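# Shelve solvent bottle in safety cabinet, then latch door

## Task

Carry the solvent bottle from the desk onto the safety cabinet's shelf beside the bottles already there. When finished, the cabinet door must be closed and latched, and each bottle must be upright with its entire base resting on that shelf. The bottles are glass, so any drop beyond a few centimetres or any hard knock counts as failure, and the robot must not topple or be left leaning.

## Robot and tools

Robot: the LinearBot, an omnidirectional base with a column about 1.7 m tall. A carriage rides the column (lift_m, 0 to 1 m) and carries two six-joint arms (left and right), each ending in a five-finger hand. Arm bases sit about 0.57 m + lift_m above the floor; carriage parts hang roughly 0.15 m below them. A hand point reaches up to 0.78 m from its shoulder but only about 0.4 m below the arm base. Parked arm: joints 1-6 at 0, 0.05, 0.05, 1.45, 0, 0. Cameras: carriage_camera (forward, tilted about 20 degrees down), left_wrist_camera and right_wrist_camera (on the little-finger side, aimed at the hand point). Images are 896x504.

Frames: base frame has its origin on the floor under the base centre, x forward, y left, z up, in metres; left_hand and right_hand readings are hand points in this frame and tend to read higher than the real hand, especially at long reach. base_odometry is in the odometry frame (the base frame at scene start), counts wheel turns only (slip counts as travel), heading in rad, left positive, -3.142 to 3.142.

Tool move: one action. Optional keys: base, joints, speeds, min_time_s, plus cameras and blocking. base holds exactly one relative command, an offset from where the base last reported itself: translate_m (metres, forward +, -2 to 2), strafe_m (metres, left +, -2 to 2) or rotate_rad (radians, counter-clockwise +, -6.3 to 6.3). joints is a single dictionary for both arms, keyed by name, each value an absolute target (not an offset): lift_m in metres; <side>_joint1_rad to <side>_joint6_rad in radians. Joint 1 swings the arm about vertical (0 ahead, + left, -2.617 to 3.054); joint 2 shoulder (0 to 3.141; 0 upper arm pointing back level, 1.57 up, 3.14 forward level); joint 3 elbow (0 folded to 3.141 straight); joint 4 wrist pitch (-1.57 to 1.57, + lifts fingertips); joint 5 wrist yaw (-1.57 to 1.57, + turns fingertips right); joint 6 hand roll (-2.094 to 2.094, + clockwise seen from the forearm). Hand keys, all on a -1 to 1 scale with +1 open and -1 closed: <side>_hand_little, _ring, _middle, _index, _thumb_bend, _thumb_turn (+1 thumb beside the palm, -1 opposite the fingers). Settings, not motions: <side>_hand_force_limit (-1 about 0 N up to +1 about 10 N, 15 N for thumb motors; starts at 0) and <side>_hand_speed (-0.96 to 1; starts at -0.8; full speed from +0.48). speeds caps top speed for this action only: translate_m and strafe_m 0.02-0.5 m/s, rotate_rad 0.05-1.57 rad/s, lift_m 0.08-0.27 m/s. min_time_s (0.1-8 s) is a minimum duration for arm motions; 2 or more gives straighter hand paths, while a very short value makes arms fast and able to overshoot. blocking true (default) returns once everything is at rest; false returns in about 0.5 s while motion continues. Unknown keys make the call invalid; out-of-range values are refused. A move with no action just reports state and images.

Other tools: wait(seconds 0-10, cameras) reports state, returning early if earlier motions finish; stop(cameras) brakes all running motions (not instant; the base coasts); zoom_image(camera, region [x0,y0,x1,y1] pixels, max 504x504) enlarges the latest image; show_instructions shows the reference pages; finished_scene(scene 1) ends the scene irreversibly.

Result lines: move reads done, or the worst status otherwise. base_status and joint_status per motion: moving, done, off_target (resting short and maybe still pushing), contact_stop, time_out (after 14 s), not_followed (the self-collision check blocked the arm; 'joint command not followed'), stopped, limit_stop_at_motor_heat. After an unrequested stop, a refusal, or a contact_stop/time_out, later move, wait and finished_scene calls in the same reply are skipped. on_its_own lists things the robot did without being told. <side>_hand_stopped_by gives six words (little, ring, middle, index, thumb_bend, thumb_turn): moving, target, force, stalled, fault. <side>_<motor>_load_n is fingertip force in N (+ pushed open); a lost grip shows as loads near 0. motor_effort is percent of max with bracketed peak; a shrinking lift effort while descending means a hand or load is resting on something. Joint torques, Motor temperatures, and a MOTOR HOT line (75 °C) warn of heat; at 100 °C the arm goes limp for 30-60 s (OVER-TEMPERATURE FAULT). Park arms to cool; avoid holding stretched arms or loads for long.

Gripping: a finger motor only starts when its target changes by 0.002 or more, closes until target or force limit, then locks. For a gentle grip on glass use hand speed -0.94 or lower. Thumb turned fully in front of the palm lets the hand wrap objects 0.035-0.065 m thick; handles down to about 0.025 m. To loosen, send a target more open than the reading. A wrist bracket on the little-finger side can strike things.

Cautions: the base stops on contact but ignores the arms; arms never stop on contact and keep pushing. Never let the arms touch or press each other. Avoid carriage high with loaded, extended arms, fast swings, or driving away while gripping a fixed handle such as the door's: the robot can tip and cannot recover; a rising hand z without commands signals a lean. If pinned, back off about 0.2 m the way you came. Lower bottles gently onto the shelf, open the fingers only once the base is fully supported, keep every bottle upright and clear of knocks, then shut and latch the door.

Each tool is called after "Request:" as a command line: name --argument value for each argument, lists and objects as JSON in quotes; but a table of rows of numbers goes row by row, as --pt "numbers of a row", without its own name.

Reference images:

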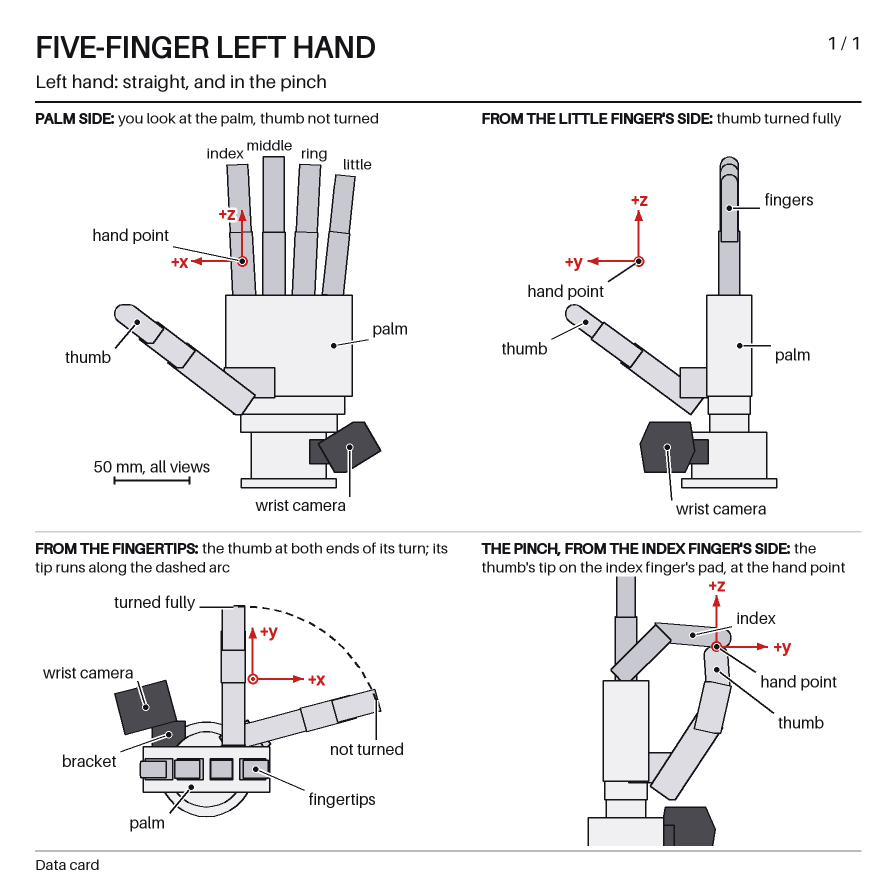

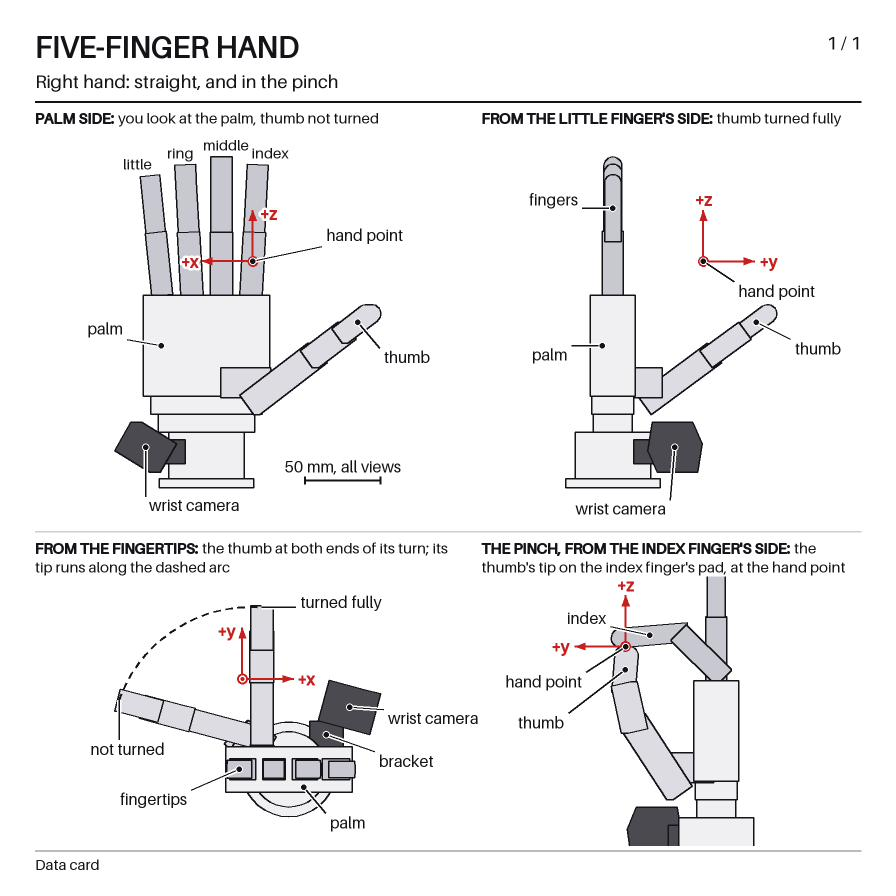

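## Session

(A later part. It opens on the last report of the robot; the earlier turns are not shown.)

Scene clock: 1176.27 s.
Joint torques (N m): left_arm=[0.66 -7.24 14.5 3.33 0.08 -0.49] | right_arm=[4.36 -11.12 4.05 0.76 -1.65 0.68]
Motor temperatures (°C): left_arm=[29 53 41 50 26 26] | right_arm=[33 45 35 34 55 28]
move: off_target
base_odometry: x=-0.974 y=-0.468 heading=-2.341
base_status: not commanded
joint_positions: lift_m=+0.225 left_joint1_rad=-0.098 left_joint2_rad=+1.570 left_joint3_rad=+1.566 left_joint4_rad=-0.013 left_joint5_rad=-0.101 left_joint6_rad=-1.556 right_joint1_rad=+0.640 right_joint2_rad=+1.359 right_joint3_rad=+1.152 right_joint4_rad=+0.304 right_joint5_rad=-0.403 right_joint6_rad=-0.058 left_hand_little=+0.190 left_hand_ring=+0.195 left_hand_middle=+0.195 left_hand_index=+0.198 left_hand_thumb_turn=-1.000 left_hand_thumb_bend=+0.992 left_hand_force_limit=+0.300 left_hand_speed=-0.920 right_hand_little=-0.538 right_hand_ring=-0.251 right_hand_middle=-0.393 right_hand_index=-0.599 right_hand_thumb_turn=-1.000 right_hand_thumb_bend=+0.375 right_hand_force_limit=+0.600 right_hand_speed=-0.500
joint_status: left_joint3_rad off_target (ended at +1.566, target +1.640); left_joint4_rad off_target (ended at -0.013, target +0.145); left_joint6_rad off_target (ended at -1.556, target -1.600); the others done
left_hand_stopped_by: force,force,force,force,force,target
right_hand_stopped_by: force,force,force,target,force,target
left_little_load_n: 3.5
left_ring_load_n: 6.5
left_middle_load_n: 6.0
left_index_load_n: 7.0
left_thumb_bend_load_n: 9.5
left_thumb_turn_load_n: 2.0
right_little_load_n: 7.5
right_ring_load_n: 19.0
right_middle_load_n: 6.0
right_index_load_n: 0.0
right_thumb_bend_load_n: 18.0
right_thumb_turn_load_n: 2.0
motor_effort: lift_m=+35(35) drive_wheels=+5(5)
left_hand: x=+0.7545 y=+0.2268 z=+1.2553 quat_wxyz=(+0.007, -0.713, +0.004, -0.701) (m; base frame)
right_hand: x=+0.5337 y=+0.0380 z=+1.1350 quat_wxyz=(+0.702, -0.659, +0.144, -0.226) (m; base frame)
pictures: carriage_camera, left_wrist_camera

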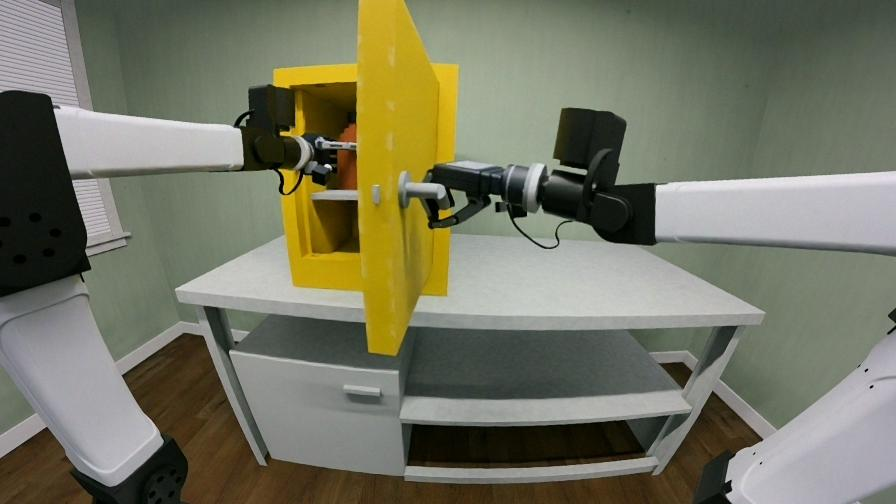

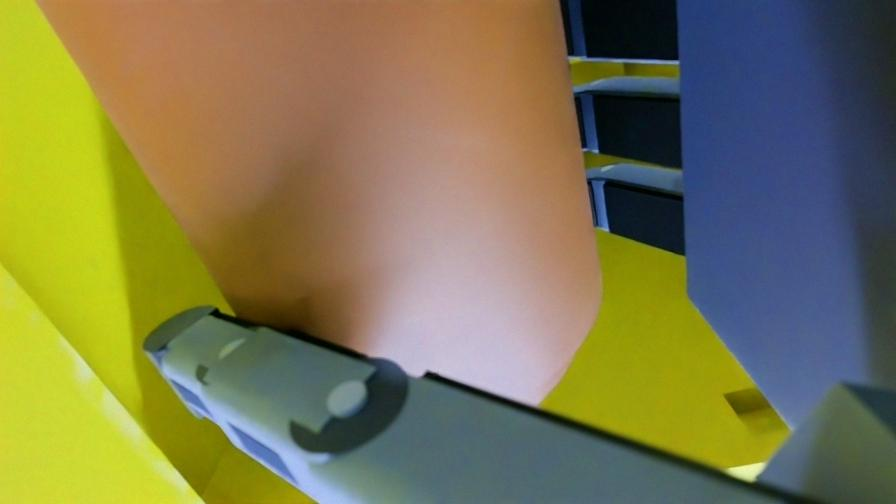

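Request:
move --joints '{"left_joint1_rad": -0.08, "left_joint2_rad": 1.80, "left_joint3_rad": 1.97, "left_joint4_rad": 0.07, "left_joint5_rad": -0.08, "left_joint6_rad": -1.60}' --min_time_s 2.5 --cameras '["left_wrist_camera", "carriage_camera"]'

Request:
zoom_image --camera "carriage_camera" --region '[200, 30, 450, 320]'

Scene clock: 1182.67 s.
Joint torques (N m): left_arm=[0.65 -9.07 14.31 3.07 0.08 -0.49] | right_arm=[4.37 -11.21 4.12 0.75 -1.63 0.67]
Motor temperatures (°C): left_arm=[29 52 42 51 26 26] | right_arm=[33 45 35 34 55 28]
move: off_target
base_odometry: x=-0.974 y=-0.468 heading=-2.341
base_status: not commanded
joint_positions: lift_m=+0.225 left_joint1_rad=-0.088 left_joint2_rad=+1.822 left_joint3_rad=+1.897 left_joint4_rad=-0.062 left_joint5_rad=-0.090 left_joint6_rad=-1.556 right_joint1_rad=+0.640 right_joint2_rad=+1.359 right_joint3_rad=+1.152 right_joint4_rad=+0.304 right_joint5_rad=-0.403 right_joint6_rad=-0.058 left_hand_little=+0.190 left_hand_ring=+0.195 left_hand_middle=+0.195 left_hand_index=+0.198 left_hand_thumb_turn=-1.000 left_hand_thumb_bend=+0.992 left_hand_force_limit=+0.300 left_hand_speed=-0.920 right_hand_little=-0.538 right_hand_ring=-0.251 right_hand_middle=-0.393 right_hand_index=-0.599 right_hand_thumb_turn=-1.000 right_hand_thumb_bend=+0.375 right_hand_force_limit=+0.600 right_hand_speed=-0.500
joint_status: left_joint3_rad off_target (ended at +1.897, target +1.970); left_joint4_rad off_target (ended at -0.062, target +0.070); left_joint6_rad off_target (ended at -1.556, target -1.600); the others done
left_hand_stopped_by: force,force,force,force,force,target
right_hand_stopped_by: force,force,force,target,force,target
left_little_load_n: 3.5
left_ring_load_n: 6.5
left_middle_load_n: 5.5
left_index_load_n: 7.0
left_thumb_bend_load_n: 9.5
left_thumb_turn_load_n: 2.0
right_little_load_n: 7.0
right_ring_load_n: 19.0
right_middle_load_n: 5.5
right_index_load_n: 0.0
right_thumb_bend_load_n: 18.0
right_thumb_turn_load_n: 2.0
motor_effort: lift_m=+35(35) drive_wheels=+4(4)
left_hand: x=+0.8141 y=+0.2246 z=+1.2742 quat_wxyz=(+0.005, -0.702, +0.004, -0.712) (m; base frame)
right_hand: x=+0.5337 y=+0.0380 z=+1.1350 quat_wxyz=(+0.702, -0.659, +0.144, -0.226) (m; base frame)
pictures: carriage_camera, left_wrist_camera

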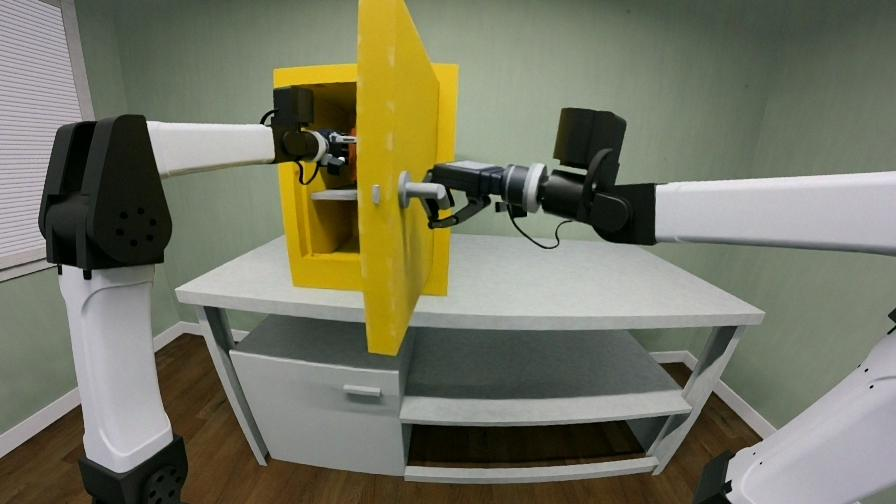

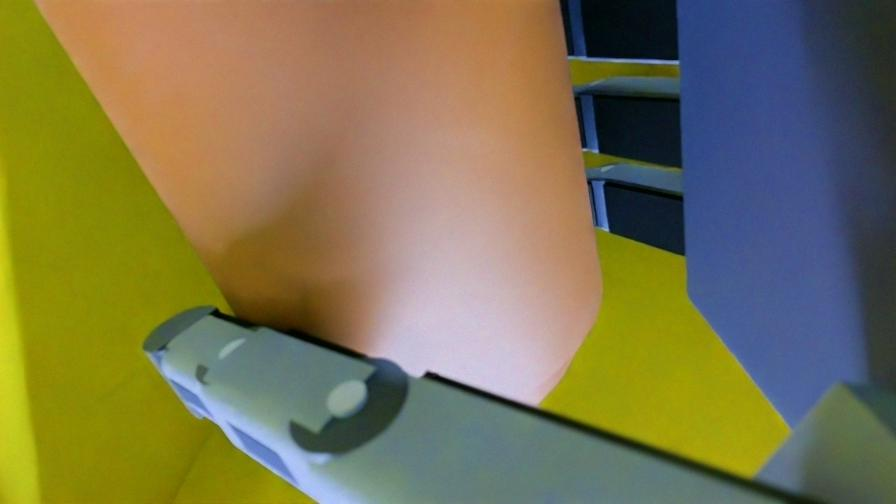

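Scaled by 1.738 from the camera's 896x504 image, which has a finer 1280x720 frame.

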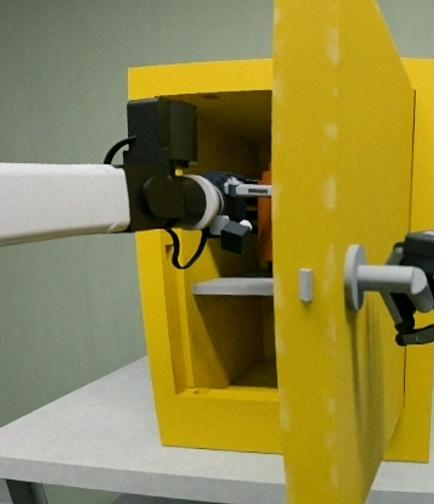

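Request:
move --joints '{"left_joint1_rad": -0.073, "left_joint2_rad": 2.065, "left_joint3_rad": 2.217, "left_joint4_rad": 0.075, "left_joint5_rad": -0.073, "left_joint6_rad": -1.60}' --min_time_s 3 --cameras '["left_wrist_camera", "carriage_camera"]'

Request:
zoom_image --camera "carriage_camera" --region '[260, 60, 400, 240]'

Scene clock: 1191.30 s.
Joint torques (N m): left_arm=[0.66 -11.11 14.34 3.13 0.08 -0.49] | right_arm=[4.38 -11.18 4.14 0.76 -1.63 0.67]
move: off_target
base_odometry: x=-0.974 y=-0.468 heading=-2.341
base_status: not commanded
joint_positions: lift_m=+0.225 left_joint1_rad=-0.081 left_joint2_rad=+2.090 left_joint3_rad=+2.144 left_joint4_rad=-0.063 left_joint5_rad=-0.084 left_joint6_rad=-1.556 right_joint1_rad=+0.640 right_joint2_rad=+1.359 right_joint3_rad=+1.152 right_joint4_rad=+0.304 right_joint5_rad=-0.403 right_joint6_rad=-0.058 left_hand_little=+0.190 left_hand_ring=+0.195 left_hand_middle=+0.195 left_hand_index=+0.198 left_hand_thumb_turn=-1.000 left_hand_thumb_bend=+0.992 left_hand_force_limit=+0.300 left_hand_speed=-0.920 right_hand_little=-0.538 right_hand_ring=-0.251 right_hand_middle=-0.393 right_hand_index=-0.599 right_hand_thumb_turn=-1.000 right_hand_thumb_bend=+0.375 right_hand_force_limit=+0.600 right_hand_speed=-0.500
joint_status: left_joint3_rad off_target (ended at +2.144, target +2.217); left_joint4_rad off_target (ended at -0.063, target +0.075); left_joint6_rad off_target (ended at -1.556, target -1.600); the others done
left_hand_stopped_by: force,force,force,force,force,target
right_hand_stopped_by: force,force,force,target,force,target
left_little_load_n: 3.5
left_ring_load_n: 6.5
left_middle_load_n: 5.5
left_index_load_n: 7.0
left_thumb_bend_load_n: 9.5
left_thumb_turn_load_n: 2.0
right_little_load_n: 7.0
right_ring_load_n: 18.5
right_middle_load_n: 6.0
right_index_load_n: 0.0
right_thumb_bend_load_n: 17.5
right_thumb_turn_load_n: 2.0
motor_effort: lift_m=+34(35) drive_wheels=+4(5)
left_hand: x=+0.8817 y=+0.2221 z=+1.2366 quat_wxyz=(+0.006, -0.710, +0.004, -0.704) (m; base frame)
right_hand: x=+0.5337 y=+0.0380 z=+1.1350 quat_wxyz=(+0.702, -0.659, +0.144, -0.226) (m; base frame)
pictures: carriage_camera, left_wrist_camera

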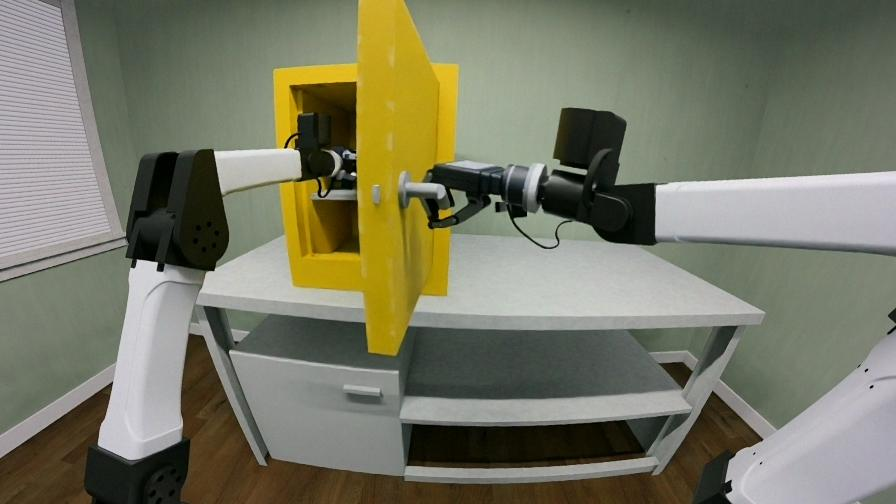

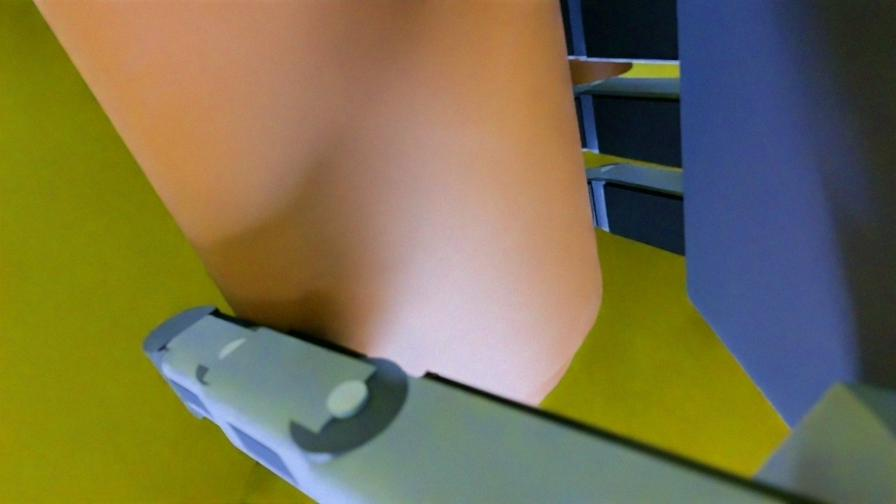

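Scaled by 2.800 from the camera's 896x504 image, which has a finer 1280x720 frame.

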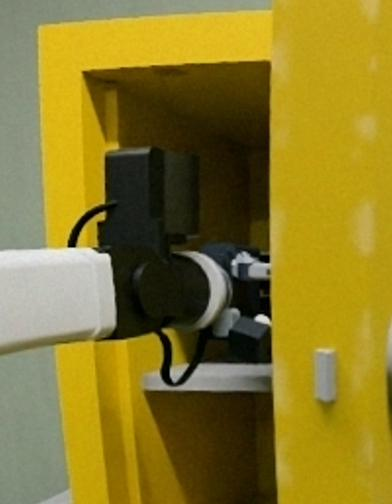

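Request:
move --joints '{"left_joint1_rad": -0.185, "left_joint2_rad": 2.08, "left_joint3_rad": 2.24, "left_joint4_rad": 0.075, "left_joint5_rad": -0.185}' --min_time_s 2 --cameras '["left_wrist_camera"]'

Request:
move --base '{"translate_m": 0.03}' --speeds '{"translate_m": 0.02}' --joints '{"right_joint2_rad": 1.215, "right_joint3_rad": 1.045}' --min_time_s 1.5 --cameras '["left_wrist_camera", "carriage_camera", "right_wrist_camera"]'

Scene clock: 1223.10 s.
Joint torques (N m): left_arm=[-0.61 -11.18 14.34 3.13 -0.1 -0.49] | right_arm=[4.29 -11.14 4.04 0.76 -1.64 0.67]
Motor temperatures (°C): left_arm=[29 59 46 55 26 26] | right_arm=[33 46 35 34 53 28]
move: off_target
base_odometry: x=-0.974 y=-0.468 heading=-2.341
base_status: not commanded
joint_positions: lift_m=+0.225 left_joint1_rad=-0.177 left_joint2_rad=+2.104 left_joint3_rad=+2.167 left_joint4_rad=-0.063 left_joint5_rad=-0.175 left_joint6_rad=-1.556 right_joint1_rad=+0.640 right_joint2_rad=+1.359 right_joint3_rad=+1.152 right_joint4_rad=+0.304 right_joint5_rad=-0.403 right_joint6_rad=-0.058 left_hand_little=+0.190 left_hand_ring=+0.195 left_hand_middle=+0.195 left_hand_index=+0.198 left_hand_thumb_turn=-1.000 left_hand_thumb_bend=+0.992 left_hand_force_limit=+0.300 left_hand_speed=-0.920 right_hand_little=-0.538 right_hand_ring=-0.251 right_hand_middle=-0.393 right_hand_index=-0.599 right_hand_thumb_turn=-1.000 right_hand_thumb_bend=+0.375 right_hand_force_limit=+0.600 right_hand_speed=-0.500
joint_status: left_joint3_rad off_target (ended at +2.167, target +2.240); left_joint4_rad off_target (ended at -0.063, target +0.075); the others done
left_hand_stopped_by: force,force,force,force,force,target
right_hand_stopped_by: force,force,force,target,force,target
left_little_load_n: 3.5
left_ring_load_n: 6.0
left_middle_load_n: 5.5
left_index_load_n: 7.0
left_thumb_bend_load_n: 9.5
left_thumb_turn_load_n: 2.0
right_little_load_n: 7.0
right_ring_load_n: 19.0
right_middle_load_n: 6.0
right_index_load_n: 0.0
right_thumb_bend_load_n: 17.5
right_thumb_turn_load_n: 2.0
motor_effort: lift_m=+35(35) drive_wheels=+4(4)
left_hand: x=+0.8780 y=+0.1759 z=+1.2389 quat_wxyz=(+0.004, -0.707, +0.006, -0.707) (m; base frame)
right_hand: x=+0.5336 y=+0.0382 z=+1.1350 quat_wxyz=(+0.703, -0.659, +0.144, -0.226) (m; base frame)
pictures: left_wrist_camera

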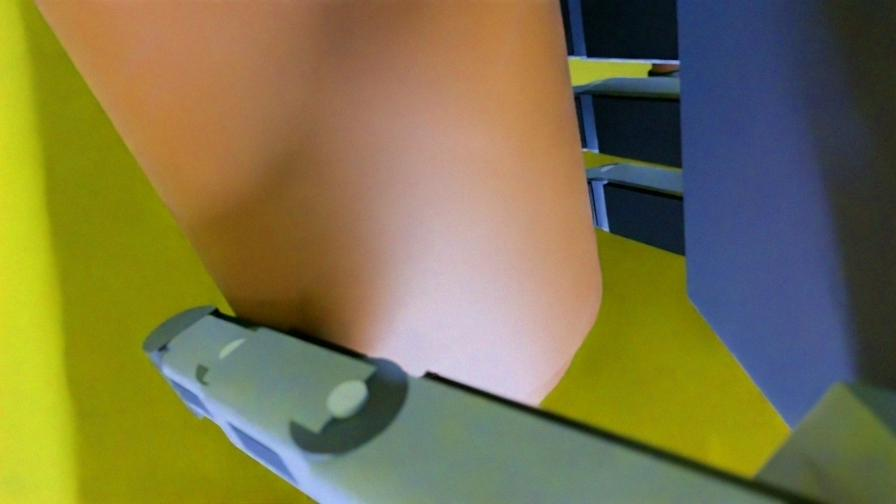

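Scene clock: 1225.00 s.
Joint torques (N m): left_arm=[-0.53 -11.26 14.32 3.18 -0.15 -0.49] | right_arm=[2.78 -10.93 3.67 0.58 -1.31 0.52]
Motor temperatures (°C): left_arm=[29 59 46 56 26 26] | right_arm=[33 46 35 34 52 28]
move: done
base_odometry: x=-0.995 y=-0.489 heading=-2.342
base_status: done
joint_positions: lift_m=+0.225 left_joint1_rad=-0.177 left_joint2_rad=+2.107 left_joint3_rad=+2.168 left_joint4_rad=-0.066 left_joint5_rad=-0.176 left_joint6_rad=-1.557 right_joint1_rad=+0.660 right_joint2_rad=+1.279 right_joint3_rad=+1.071 right_joint4_rad=+0.321 right_joint5_rad=-0.440 right_joint6_rad=-0.044 left_hand_little=+0.190 left_hand_ring=+0.195 left_hand_middle=+0.195 left_hand_index=+0.198 left_hand_thumb_turn=-1.000 left_hand_thumb_bend=+0.992 left_hand_force_limit=+0.300 left_hand_speed=-0.920 right_hand_little=-0.539 right_hand_ring=-0.251 right_hand_middle=-0.393 right_hand_index=-0.599 right_hand_thumb_turn=-1.000 right_hand_thumb_bend=+0.375 right_hand_force_limit=+0.600 right_hand_speed=-0.500
joint_status: all done
left_hand_stopped_by: force,force,force,force,force,target
right_hand_stopped_by: force,force,force,target,force,target
left_little_load_n: 3.5
left_ring_load_n: 6.5
left_middle_load_n: 6.0
left_index_load_n: 7.0
left_thumb_bend_load_n: 9.0
left_thumb_turn_load_n: 2.0
right_little_load_n: 0.0
right_ring_load_n: 17.5
right_middle_load_n: 5.5
right_index_load_n: 0.0
right_thumb_bend_load_n: 17.5
right_thumb_turn_load_n: 2.0
on_its_own: right_joint1_rad moved +0.020 toward your old target +0.700; right_joint5_rad moved -0.037 toward your old target -0.600
motor_effort: lift_m=+35(36) drive_wheels=-10(11)
left_hand: x=+0.8789 y=+0.1760 z=+1.2369 quat_wxyz=(+0.005, -0.709, +0.006, -0.705) (m; base frame)
right_hand: x=+0.5028 y=+0.0349 z=+1.1335 quat_wxyz=(+0.713, -0.658, +0.125, -0.205) (m; base frame)
pictures: carriage_camera, left_wrist_camera, right_wrist_camera

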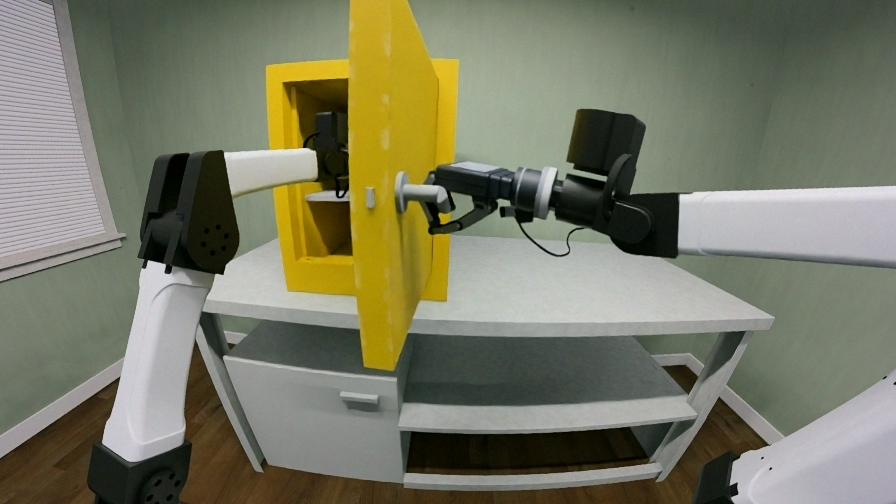

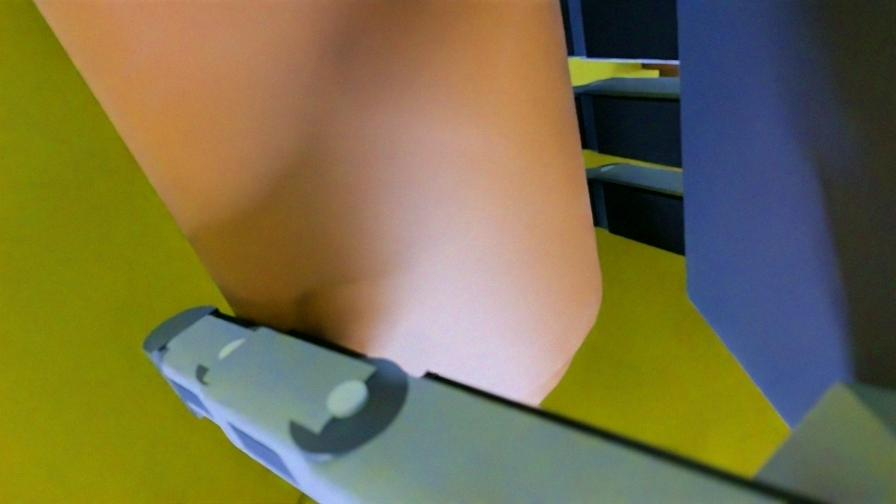

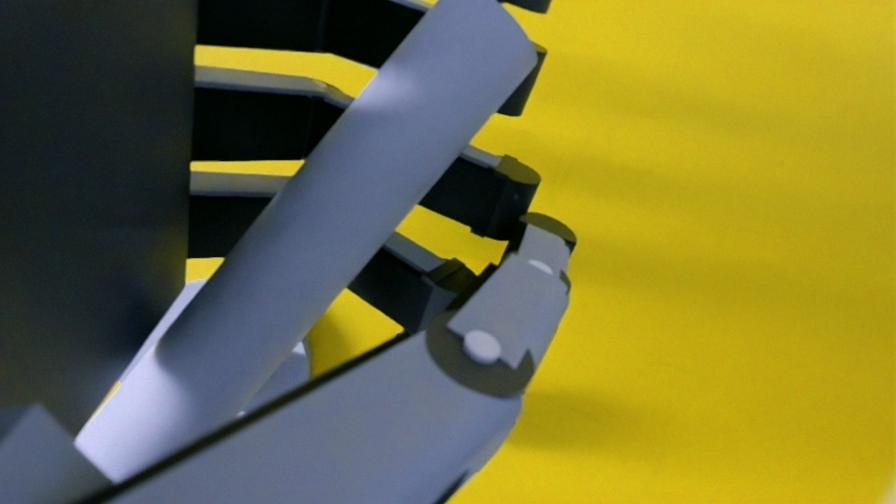

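Request:
move --joints '{"left_joint2_rad": 2.068, "left_joint3_rad": 2.165, "left_joint4_rad": 0.135}' --min_time_s 1.5

Request:
move --joints '{"left_joint2_rad": 2.058, "left_joint3_rad": 2.10, "left_joint4_rad": 0.19}' --min_time_s 1.5 --cameras '["left_wrist_camera", "carriage_camera"]'

Request:
zoom_image --camera "carriage_camera" --region '[250, 60, 370, 220]'

Scene clock: 1231.73 s.
Joint torques (N m): left_arm=[-0.62 -12.3 8.79 3.33 -0.1 -0.49] | right_arm=[2.81 -10.81 3.77 0.58 -1.32 0.51]
Motor temperatures (°C): left_arm=[29 61 46 58 26 26] | right_arm=[33 47 34 34 51 28]
move: off_target
base_odometry: x=-0.995 y=-0.489 heading=-2.342
base_status: not commanded
joint_positions: lift_m=+0.225 left_joint1_rad=-0.177 left_joint2_rad=+2.107 left_joint3_rad=+2.150 left_joint4_rad=-0.025 left_joint5_rad=-0.176 left_joint6_rad=-1.557 right_joint1_rad=+0.660 right_joint2_rad=+1.279 right_joint3_rad=+1.071 right_joint4_rad=+0.321 right_joint5_rad=-0.440 right_joint6_rad=-0.044 left_hand_little=+0.190 left_hand_ring=+0.195 left_hand_middle=+0.195 left_hand_index=+0.198 left_hand_thumb_turn=-1.000 left_hand_thumb_bend=+0.992 left_hand_force_limit=+0.300 left_hand_speed=-0.920 right_hand_little=-0.539 right_hand_ring=-0.251 right_hand_middle=-0.393 right_hand_index=-0.599 right_hand_thumb_turn=-1.000 right_hand_thumb_bend=+0.375 right_hand_force_limit=+0.600 right_hand_speed=-0.500
joint_status: left_joint4_rad off_target (ended at -0.025, target +0.135); the others done
left_hand_stopped_by: force,force,force,force,force,target
right_hand_stopped_by: force,force,force,target,force,target
left_little_load_n: 4.0
left_ring_load_n: 6.5
left_middle_load_n: 5.5
left_index_load_n: 7.0
left_thumb_bend_load_n: 9.5
left_thumb_turn_load_n: 2.0
right_little_load_n: 0.0
right_ring_load_n: 17.5
right_middle_load_n: 5.5
right_index_load_n: 0.0
right_thumb_bend_load_n: 18.0
right_thumb_turn_load_n: 2.0
motor_effort: lift_m=+35(35) drive_wheels=-10(10)
left_hand: x=+0.8794 y=+0.1759 z=+1.2392 quat_wxyz=(+0.003, -0.701, +0.004, -0.713) (m; base frame)
right_hand: x=+0.5028 y=+0.0349 z=+1.1335 quat_wxyz=(+0.713, -0.658, +0.125, -0.205) (m; base frame)
pictures: none

Scene clock: 1233.53 s.
Joint torques (N m): left_arm=[-0.62 -13.15 8.44 3.15 -0.1 -0.45] | right_arm=[2.78 -10.82 3.74 0.59 -1.3 0.53]
Motor temperatures (°C): left_arm=[29 62 46 59 26 26] | right_arm=[33 47 34 34 51 28]
move: off_target
base_odometry: x=-0.995 y=-0.489 heading=-2.342
base_status: not commanded
joint_positions: lift_m=+0.225 left_joint1_rad=-0.177 left_joint2_rad=+2.107 left_joint3_rad=+2.090 left_joint4_rad=+0.049 left_joint5_rad=-0.176 left_joint6_rad=-1.560 right_joint1_rad=+0.660 right_joint2_rad=+1.279 right_joint3_rad=+1.071 right_joint4_rad=+0.321 right_joint5_rad=-0.440 right_joint6_rad=-0.044 left_hand_little=+0.190 left_hand_ring=+0.195 left_hand_middle=+0.195 left_hand_index=+0.198 left_hand_thumb_turn=-1.000 left_hand_thumb_bend=+0.992 left_hand_force_limit=+0.300 left_hand_speed=-0.920 right_hand_little=-0.539 right_hand_ring=-0.251 right_hand_middle=-0.393 right_hand_index=-0.599 right_hand_thumb_turn=-1.000 right_hand_thumb_bend=+0.375 right_hand_force_limit=+0.600 right_hand_speed=-0.500
joint_status: left_joint4_rad off_target (ended at +0.048, target +0.190); the others done
left_hand_stopped_by: force,force,force,force,force,target
right_hand_stopped_by: force,force,force,target,force,target
left_little_load_n: 3.5
left_ring_load_n: 6.0
left_middle_load_n: 5.5
left_index_load_n: 7.0
left_thumb_bend_load_n: 9.5
left_thumb_turn_load_n: 2.5
right_little_load_n: 0.0
right_ring_load_n: 17.5
right_middle_load_n: 6.0
right_index_load_n: 0.0
right_thumb_bend_load_n: 17.5
right_thumb_turn_load_n: 2.0
motor_effort: lift_m=+35(35) drive_wheels=-10(10)
left_hand: x=+0.8827 y=+0.1755 z=+1.2284 quat_wxyz=(+0.001, -0.696, +0.002, -0.718) (m; base frame)
right_hand: x=+0.5028 y=+0.0349 z=+1.1335 quat_wxyz=(+0.713, -0.658, +0.125, -0.205) (m; base frame)
pictures: carriage_camera, left_wrist_camera

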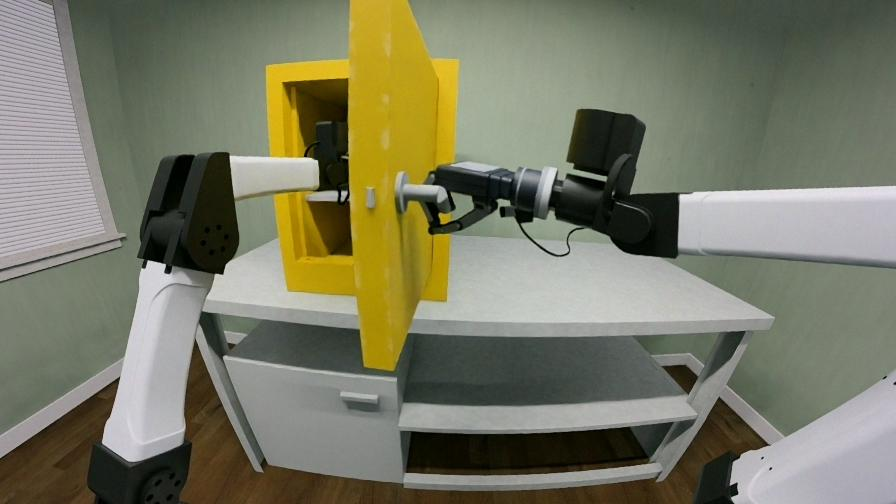

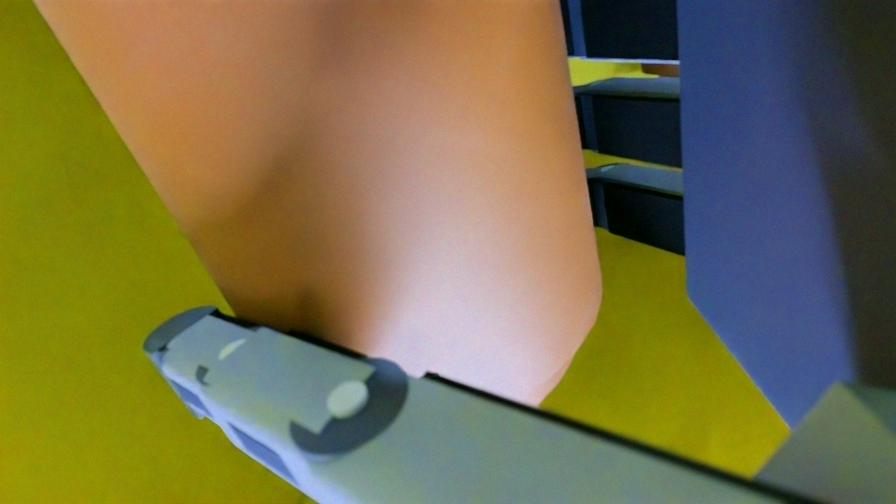

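Scaled by 3.150 from the camera's 896x504 image, which has a finer 1280x720 frame.

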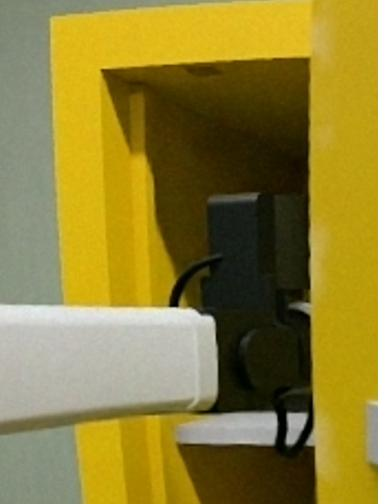

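Request:
move --joints '{"left_joint3_rad":2.07,"left_joint4_rad":0.20}' --min_time_s 1.5 --cameras '["carriage_camera","left_wrist_camera"]'

Scene clock: 1254.67 s.
Joint torques (N m): left_arm=[-0.61 -13.16 7.8 2.85 -0.1 -0.4] | right_arm=[2.81 -10.92 3.69 0.58 -1.31 0.52]
Motor temperatures (°C): left_arm=[29 70 44 61 26 26] | right_arm=[32 49 34 34 49 28]
move: off_target
base_odometry: x=-0.995 y=-0.489 heading=-2.342
base_status: not commanded
joint_positions: lift_m=+0.225 left_joint1_rad=-0.177 left_joint2_rad=+2.107 left_joint3_rad=+2.067 left_joint4_rad=+0.090 left_joint5_rad=-0.176 left_joint6_rad=-1.566 right_joint1_rad=+0.660 right_joint2_rad=+1.279 right_joint3_rad=+1.071 right_joint4_rad=+0.321 right_joint5_rad=-0.440 right_joint6_rad=-0.044 left_hand_little=+0.190 left_hand_ring=+0.195 left_hand_middle=+0.195 left_hand_index=+0.198 left_hand_thumb_turn=-1.000 left_hand_thumb_bend=+0.992 left_hand_force_limit=+0.300 left_hand_speed=-0.920 right_hand_little=-0.539 right_hand_ring=-0.251 right_hand_middle=-0.393 right_hand_index=-0.599 right_hand_thumb_turn=-1.000 right_hand_thumb_bend=+0.375 right_hand_force_limit=+0.600 right_hand_speed=-0.500
joint_status: left_joint4_rad off_target (ended at +0.090, target +0.200); the others done
left_hand_stopped_by: force,force,force,force,force,target
right_hand_stopped_by: force,force,force,target,force,target
left_little_load_n: 2.5
left_ring_load_n: 5.5
left_middle_load_n: 5.5
left_index_load_n: 7.5
left_thumb_bend_load_n: 9.0
left_thumb_turn_load_n: 3.5
right_little_load_n: 0.0
right_ring_load_n: 17.5
right_middle_load_n: 5.5
right_index_load_n: 0.0
right_thumb_bend_load_n: 17.5
right_thumb_turn_load_n: 2.5
motor_effort: lift_m=+35(36) drive_wheels=-10(10)
left_hand: x=+0.8831 y=+0.1756 z=+1.2280 quat_wxyz=(-0.002, -0.690, -0.001, -0.724) (m; base frame)
right_hand: x=+0.5028 y=+0.0349 z=+1.1335 quat_wxyz=(+0.713, -0.658, +0.125, -0.205) (m; base frame)
pictures: carriage_camera, left_wrist_camera

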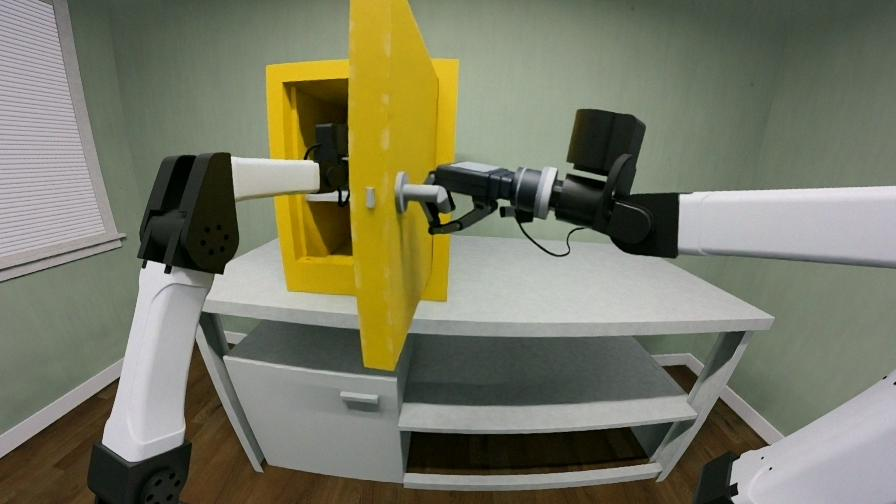

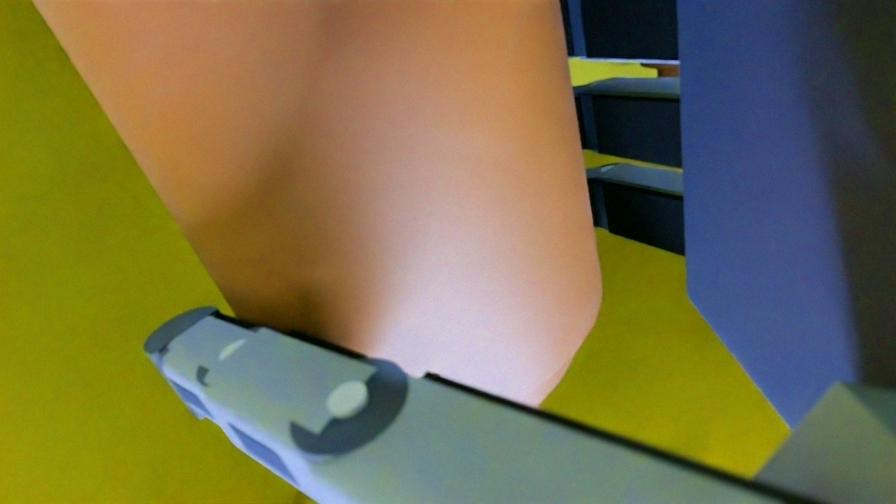

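Request:
move --joints '{"left_joint3_rad":2.06,"left_joint4_rad":0.16}' --min_time_s 1.5 --cameras '["left_wrist_camera"]'

Request:
zoom_image --camera "left_wrist_camera" --region '[400, 100, 896, 504]'

Scene clock: 1262.07 s.
Joint torques (N m): left_arm=[-0.61 -13.14 7.12 2.48 -0.1 -0.34] | right_arm=[2.82 -10.88 3.75 0.57 -1.3 0.5]
Motor temperatures (°C): left_arm=[29 72 43 61 26 26] | right_arm=[32 49 34 34 49 28]
move: off_target
base_odometry: x=-0.995 y=-0.489 heading=-2.342
base_status: not commanded
joint_positions: lift_m=+0.225 left_joint1_rad=-0.177 left_joint2_rad=+2.107 left_joint3_rad=+2.064 left_joint4_rad=+0.090 left_joint5_rad=-0.176 left_joint6_rad=-1.572 right_joint1_rad=+0.660 right_joint2_rad=+1.279 right_joint3_rad=+1.071 right_joint4_rad=+0.321 right_joint5_rad=-0.440 right_joint6_rad=-0.044 left_hand_little=+0.190 left_hand_ring=+0.195 left_hand_middle=+0.195 left_hand_index=+0.198 left_hand_thumb_turn=-1.000 left_hand_thumb_bend=+0.992 left_hand_force_limit=+0.300 left_hand_speed=-0.920 right_hand_little=-0.539 right_hand_ring=-0.251 right_hand_middle=-0.393 right_hand_index=-0.599 right_hand_thumb_turn=-1.000 right_hand_thumb_bend=+0.375 right_hand_force_limit=+0.600 right_hand_speed=-0.500
joint_status: left_joint4_rad off_target (ended at +0.090, target +0.160); the others done
left_hand_stopped_by: force,force,force,force,force,target
right_hand_stopped_by: force,force,force,target,force,target
left_little_load_n: 2.5
left_ring_load_n: 5.5
left_middle_load_n: 6.0
left_index_load_n: 7.0
left_thumb_bend_load_n: 9.5
left_thumb_turn_load_n: 4.0
right_little_load_n: 0.0
right_ring_load_n: 17.5
right_middle_load_n: 6.0
right_index_load_n: 0.0
right_thumb_bend_load_n: 17.5
right_thumb_turn_load_n: 2.0
motor_effort: lift_m=+35(36) drive_wheels=-10(10)
left_hand: x=+0.8834 y=+0.1757 z=+1.2270 quat_wxyz=(-0.004, -0.690, -0.003, -0.723) (m; base frame)
right_hand: x=+0.5028 y=+0.0349 z=+1.1335 quat_wxyz=(+0.713, -0.658, +0.125, -0.205) (m; base frame)
pictures: left_wrist_camera

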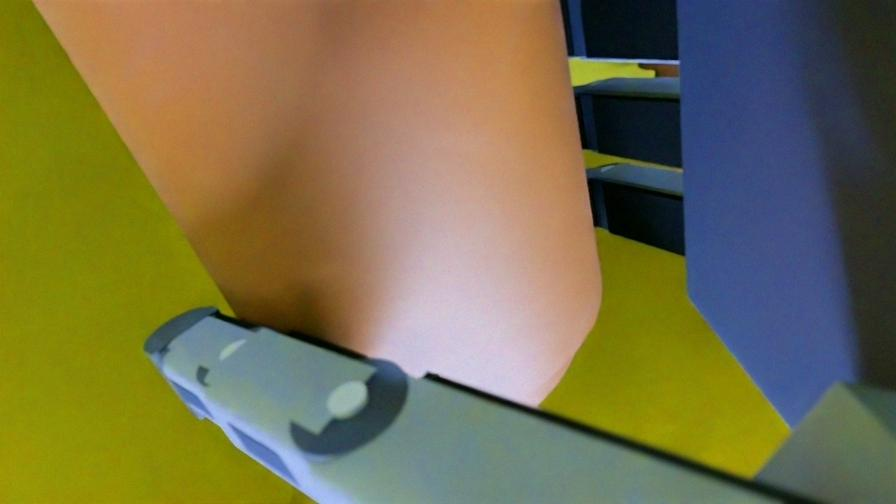

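Scaled by 1.016 from the camera's 896x504 image, which has a finer 1280x720 frame.

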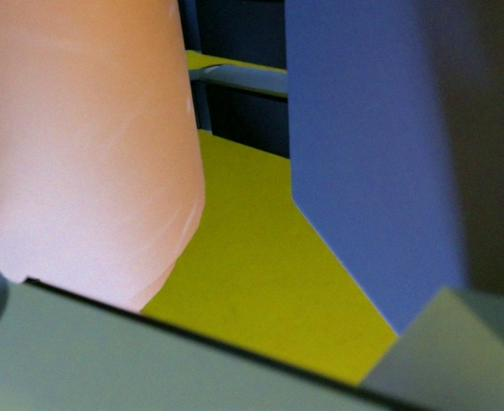

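Request:
move --joints '{"left_joint3_rad":2.03,"left_joint4_rad":0.13}' --min_time_s 1.5 --cameras '["left_wrist_camera"]'

Scene clock: 1266.00 s.
Joint torques (N m): left_arm=[-0.61 -12.71 6.27 1.98 -0.06 -0.23] | right_arm=[2.85 -10.85 3.78 0.57 -1.32 0.52]
Motor temperatures (°C): left_arm=[29 72 43 61 26 26] | right_arm=[32 49 34 33 49 28]
move: done
base_odometry: x=-0.995 y=-0.489 heading=-2.342
base_status: not commanded
joint_positions: lift_m=+0.225 left_joint1_rad=-0.177 left_joint2_rad=+2.101 left_joint3_rad=+2.043 left_joint4_rad=+0.111 left_joint5_rad=-0.179 left_joint6_rad=-1.581 right_joint1_rad=+0.660 right_joint2_rad=+1.279 right_joint3_rad=+1.071 right_joint4_rad=+0.321 right_joint5_rad=-0.440 right_joint6_rad=-0.044 left_hand_little=+0.190 left_hand_ring=+0.195 left_hand_middle=+0.195 left_hand_index=+0.198 left_hand_thumb_turn=-1.000 left_hand_thumb_bend=+0.992 left_hand_force_limit=+0.300 left_hand_speed=-0.920 right_hand_little=-0.539 right_hand_ring=-0.251 right_hand_middle=-0.393 right_hand_index=-0.599 right_hand_thumb_turn=-1.000 right_hand_thumb_bend=+0.375 right_hand_force_limit=+0.600 right_hand_speed=-0.500
joint_status: all done
left_hand_stopped_by: force,force,force,force,force,target
right_hand_stopped_by: force,force,force,target,force,target
left_little_load_n: 2.5
left_ring_load_n: 5.5
left_middle_load_n: 6.0
left_index_load_n: 7.5
left_thumb_bend_load_n: 9.5
left_thumb_turn_load_n: 4.0
right_little_load_n: 0.5
right_ring_load_n: 17.5
right_middle_load_n: 6.0
right_index_load_n: 0.0
right_thumb_bend_load_n: 17.5
right_thumb_turn_load_n: 2.0
motor_effort: lift_m=+35(35) drive_wheels=-10(10)
left_hand: x=+0.8827 y=+0.1768 z=+1.2261 quat_wxyz=(-0.006, -0.688, -0.008, -0.725) (m; base frame)
right_hand: x=+0.5028 y=+0.0349 z=+1.1335 quat_wxyz=(+0.713, -0.658, +0.125, -0.205) (m; base frame)
pictures: left_wrist_camera

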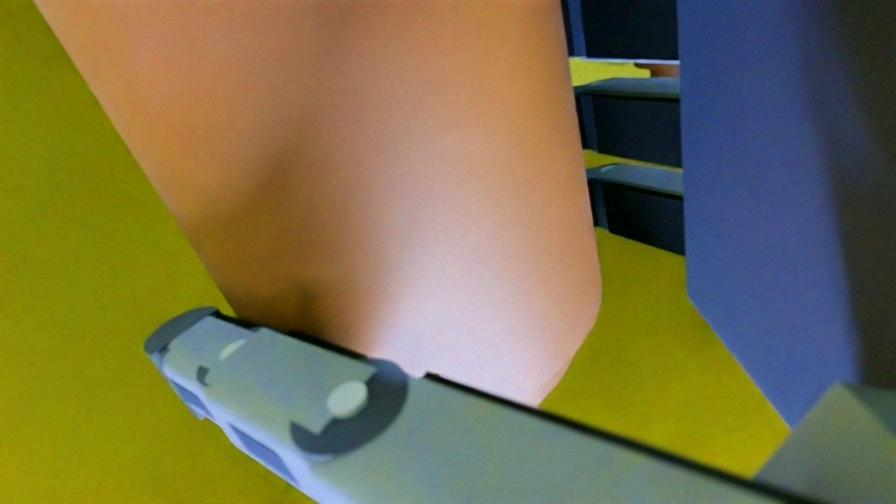

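Request:
move --joints '{"left_joint3_rad":2.05,"left_joint4_rad":0.07}' --min_time_s 1.5

Scene clock: 1275.17 s.
Joint torques (N m): left_arm=[-0.61 -12.55 8.2 1.5 -0.05 -0.19] | right_arm=[2.86 -10.82 3.69 0.58 -1.32 0.51]
Motor temperatures (°C): left_arm=[29 74 42 58 26 26] | right_arm=[32 49 34 33 48 28]
move: done
base_odometry: x=-0.995 y=-0.489 heading=-2.342
base_status: not commanded
joint_positions: lift_m=+0.225 left_joint1_rad=-0.177 left_joint2_rad=+2.099 left_joint3_rad=+2.043 left_joint4_rad=+0.103 left_joint5_rad=-0.182 left_joint6_rad=-1.587 right_joint1_rad=+0.660 right_joint2_rad=+1.279 right_joint3_rad=+1.071 right_joint4_rad=+0.321 right_joint5_rad=-0.440 right_joint6_rad=-0.044 left_hand_little=+0.190 left_hand_ring=+0.195 left_hand_middle=+0.195 left_hand_index=+0.198 left_hand_thumb_turn=-1.000 left_hand_thumb_bend=+0.992 left_hand_force_limit=+0.300 left_hand_speed=-0.920 right_hand_little=-0.539 right_hand_ring=-0.251 right_hand_middle=-0.393 right_hand_index=-0.599 right_hand_thumb_turn=-1.000 right_hand_thumb_bend=+0.375 right_hand_force_limit=+0.600 right_hand_speed=-0.500
joint_status: all done
left_hand_stopped_by: force,force,force,force,force,target
right_hand_stopped_by: force,force,force,target,force,target
left_little_load_n: 3.0
left_ring_load_n: 6.0
left_middle_load_n: 6.0
left_index_load_n: 7.5
left_thumb_bend_load_n: 9.5
left_thumb_turn_load_n: 3.5
right_little_load_n: 0.5
right_ring_load_n: 17.5
right_middle_load_n: 5.5
right_index_load_n: 0.0
right_thumb_bend_load_n: 17.5
right_thumb_turn_load_n: 2.0
motor_effort: lift_m=+35(35) drive_wheels=-10(10)
left_hand: x=+0.8826 y=+0.1775 z=+1.2254 quat_wxyz=(-0.007, -0.691, -0.010, -0.723) (m; base frame)
right_hand: x=+0.5028 y=+0.0349 z=+1.1335 quat_wxyz=(+0.713, -0.658, +0.125, -0.205) (m; base frame)
pictures: none

Request:
move --joints '{"left_joint3_rad":2.08,"left_joint4_rad":0.03}' --min_time_s 1.5

Scene clock: 1280.17 s.
Joint torques (N m): left_arm=[-0.62 -12.12 9.99 1.47 -0.04 -0.18] | right_arm=[2.91 -10.84 3.73 0.57 -1.3 0.5]
Motor temperatures (°C): left_arm=[29 72 42 56 26 26] | right_arm=[32 49 34 33 48 28]
move: done
base_odometry: x=-0.995 y=-0.489 heading=-2.342
base_status: not commanded
joint_positions: lift_m=+0.225 left_joint1_rad=-0.177 left_joint2_rad=+2.094 left_joint3_rad=+2.054 left_joint4_rad=+0.067 left_joint5_rad=-0.182 left_joint6_rad=-1.588 right_joint1_rad=+0.660 right_joint2_rad=+1.279 right_joint3_rad=+1.071 right_joint4_rad=+0.321 right_joint5_rad=-0.440 right_joint6_rad=-0.044 left_hand_little=+0.190 left_hand_ring=+0.195 left_hand_middle=+0.195 left_hand_index=+0.198 left_hand_thumb_turn=-1.000 left_hand_thumb_bend=+0.992 left_hand_force_limit=+0.300 left_hand_speed=-0.920 right_hand_little=-0.539 right_hand_ring=-0.251 right_hand_middle=-0.393 right_hand_index=-0.599 right_hand_thumb_turn=-1.000 right_hand_thumb_bend=+0.375 right_hand_force_limit=+0.600 right_hand_speed=-0.500
joint_status: all done
left_hand_stopped_by: force,force,force,force,force,target
right_hand_stopped_by: force,force,force,target,force,target
left_little_load_n: 3.5
left_ring_load_n: 6.0
left_middle_load_n: 6.0
left_index_load_n: 7.5
left_thumb_bend_load_n: 9.0
left_thumb_turn_load_n: 3.0
right_little_load_n: 0.5
right_ring_load_n: 17.5
right_middle_load_n: 5.5
right_index_load_n: 0.0
right_thumb_bend_load_n: 18.0
right_thumb_turn_load_n: 2.0
motor_effort: lift_m=+35(35) drive_wheels=-10(10)
left_hand: x=+0.8816 y=+0.1778 z=+1.2246 quat_wxyz=(-0.006, -0.698, -0.009, -0.716) (m; base frame)
right_hand: x=+0.5028 y=+0.0349 z=+1.1335 quat_wxyz=(+0.713, -0.658, +0.125, -0.205) (m; base frame)
pictures: none


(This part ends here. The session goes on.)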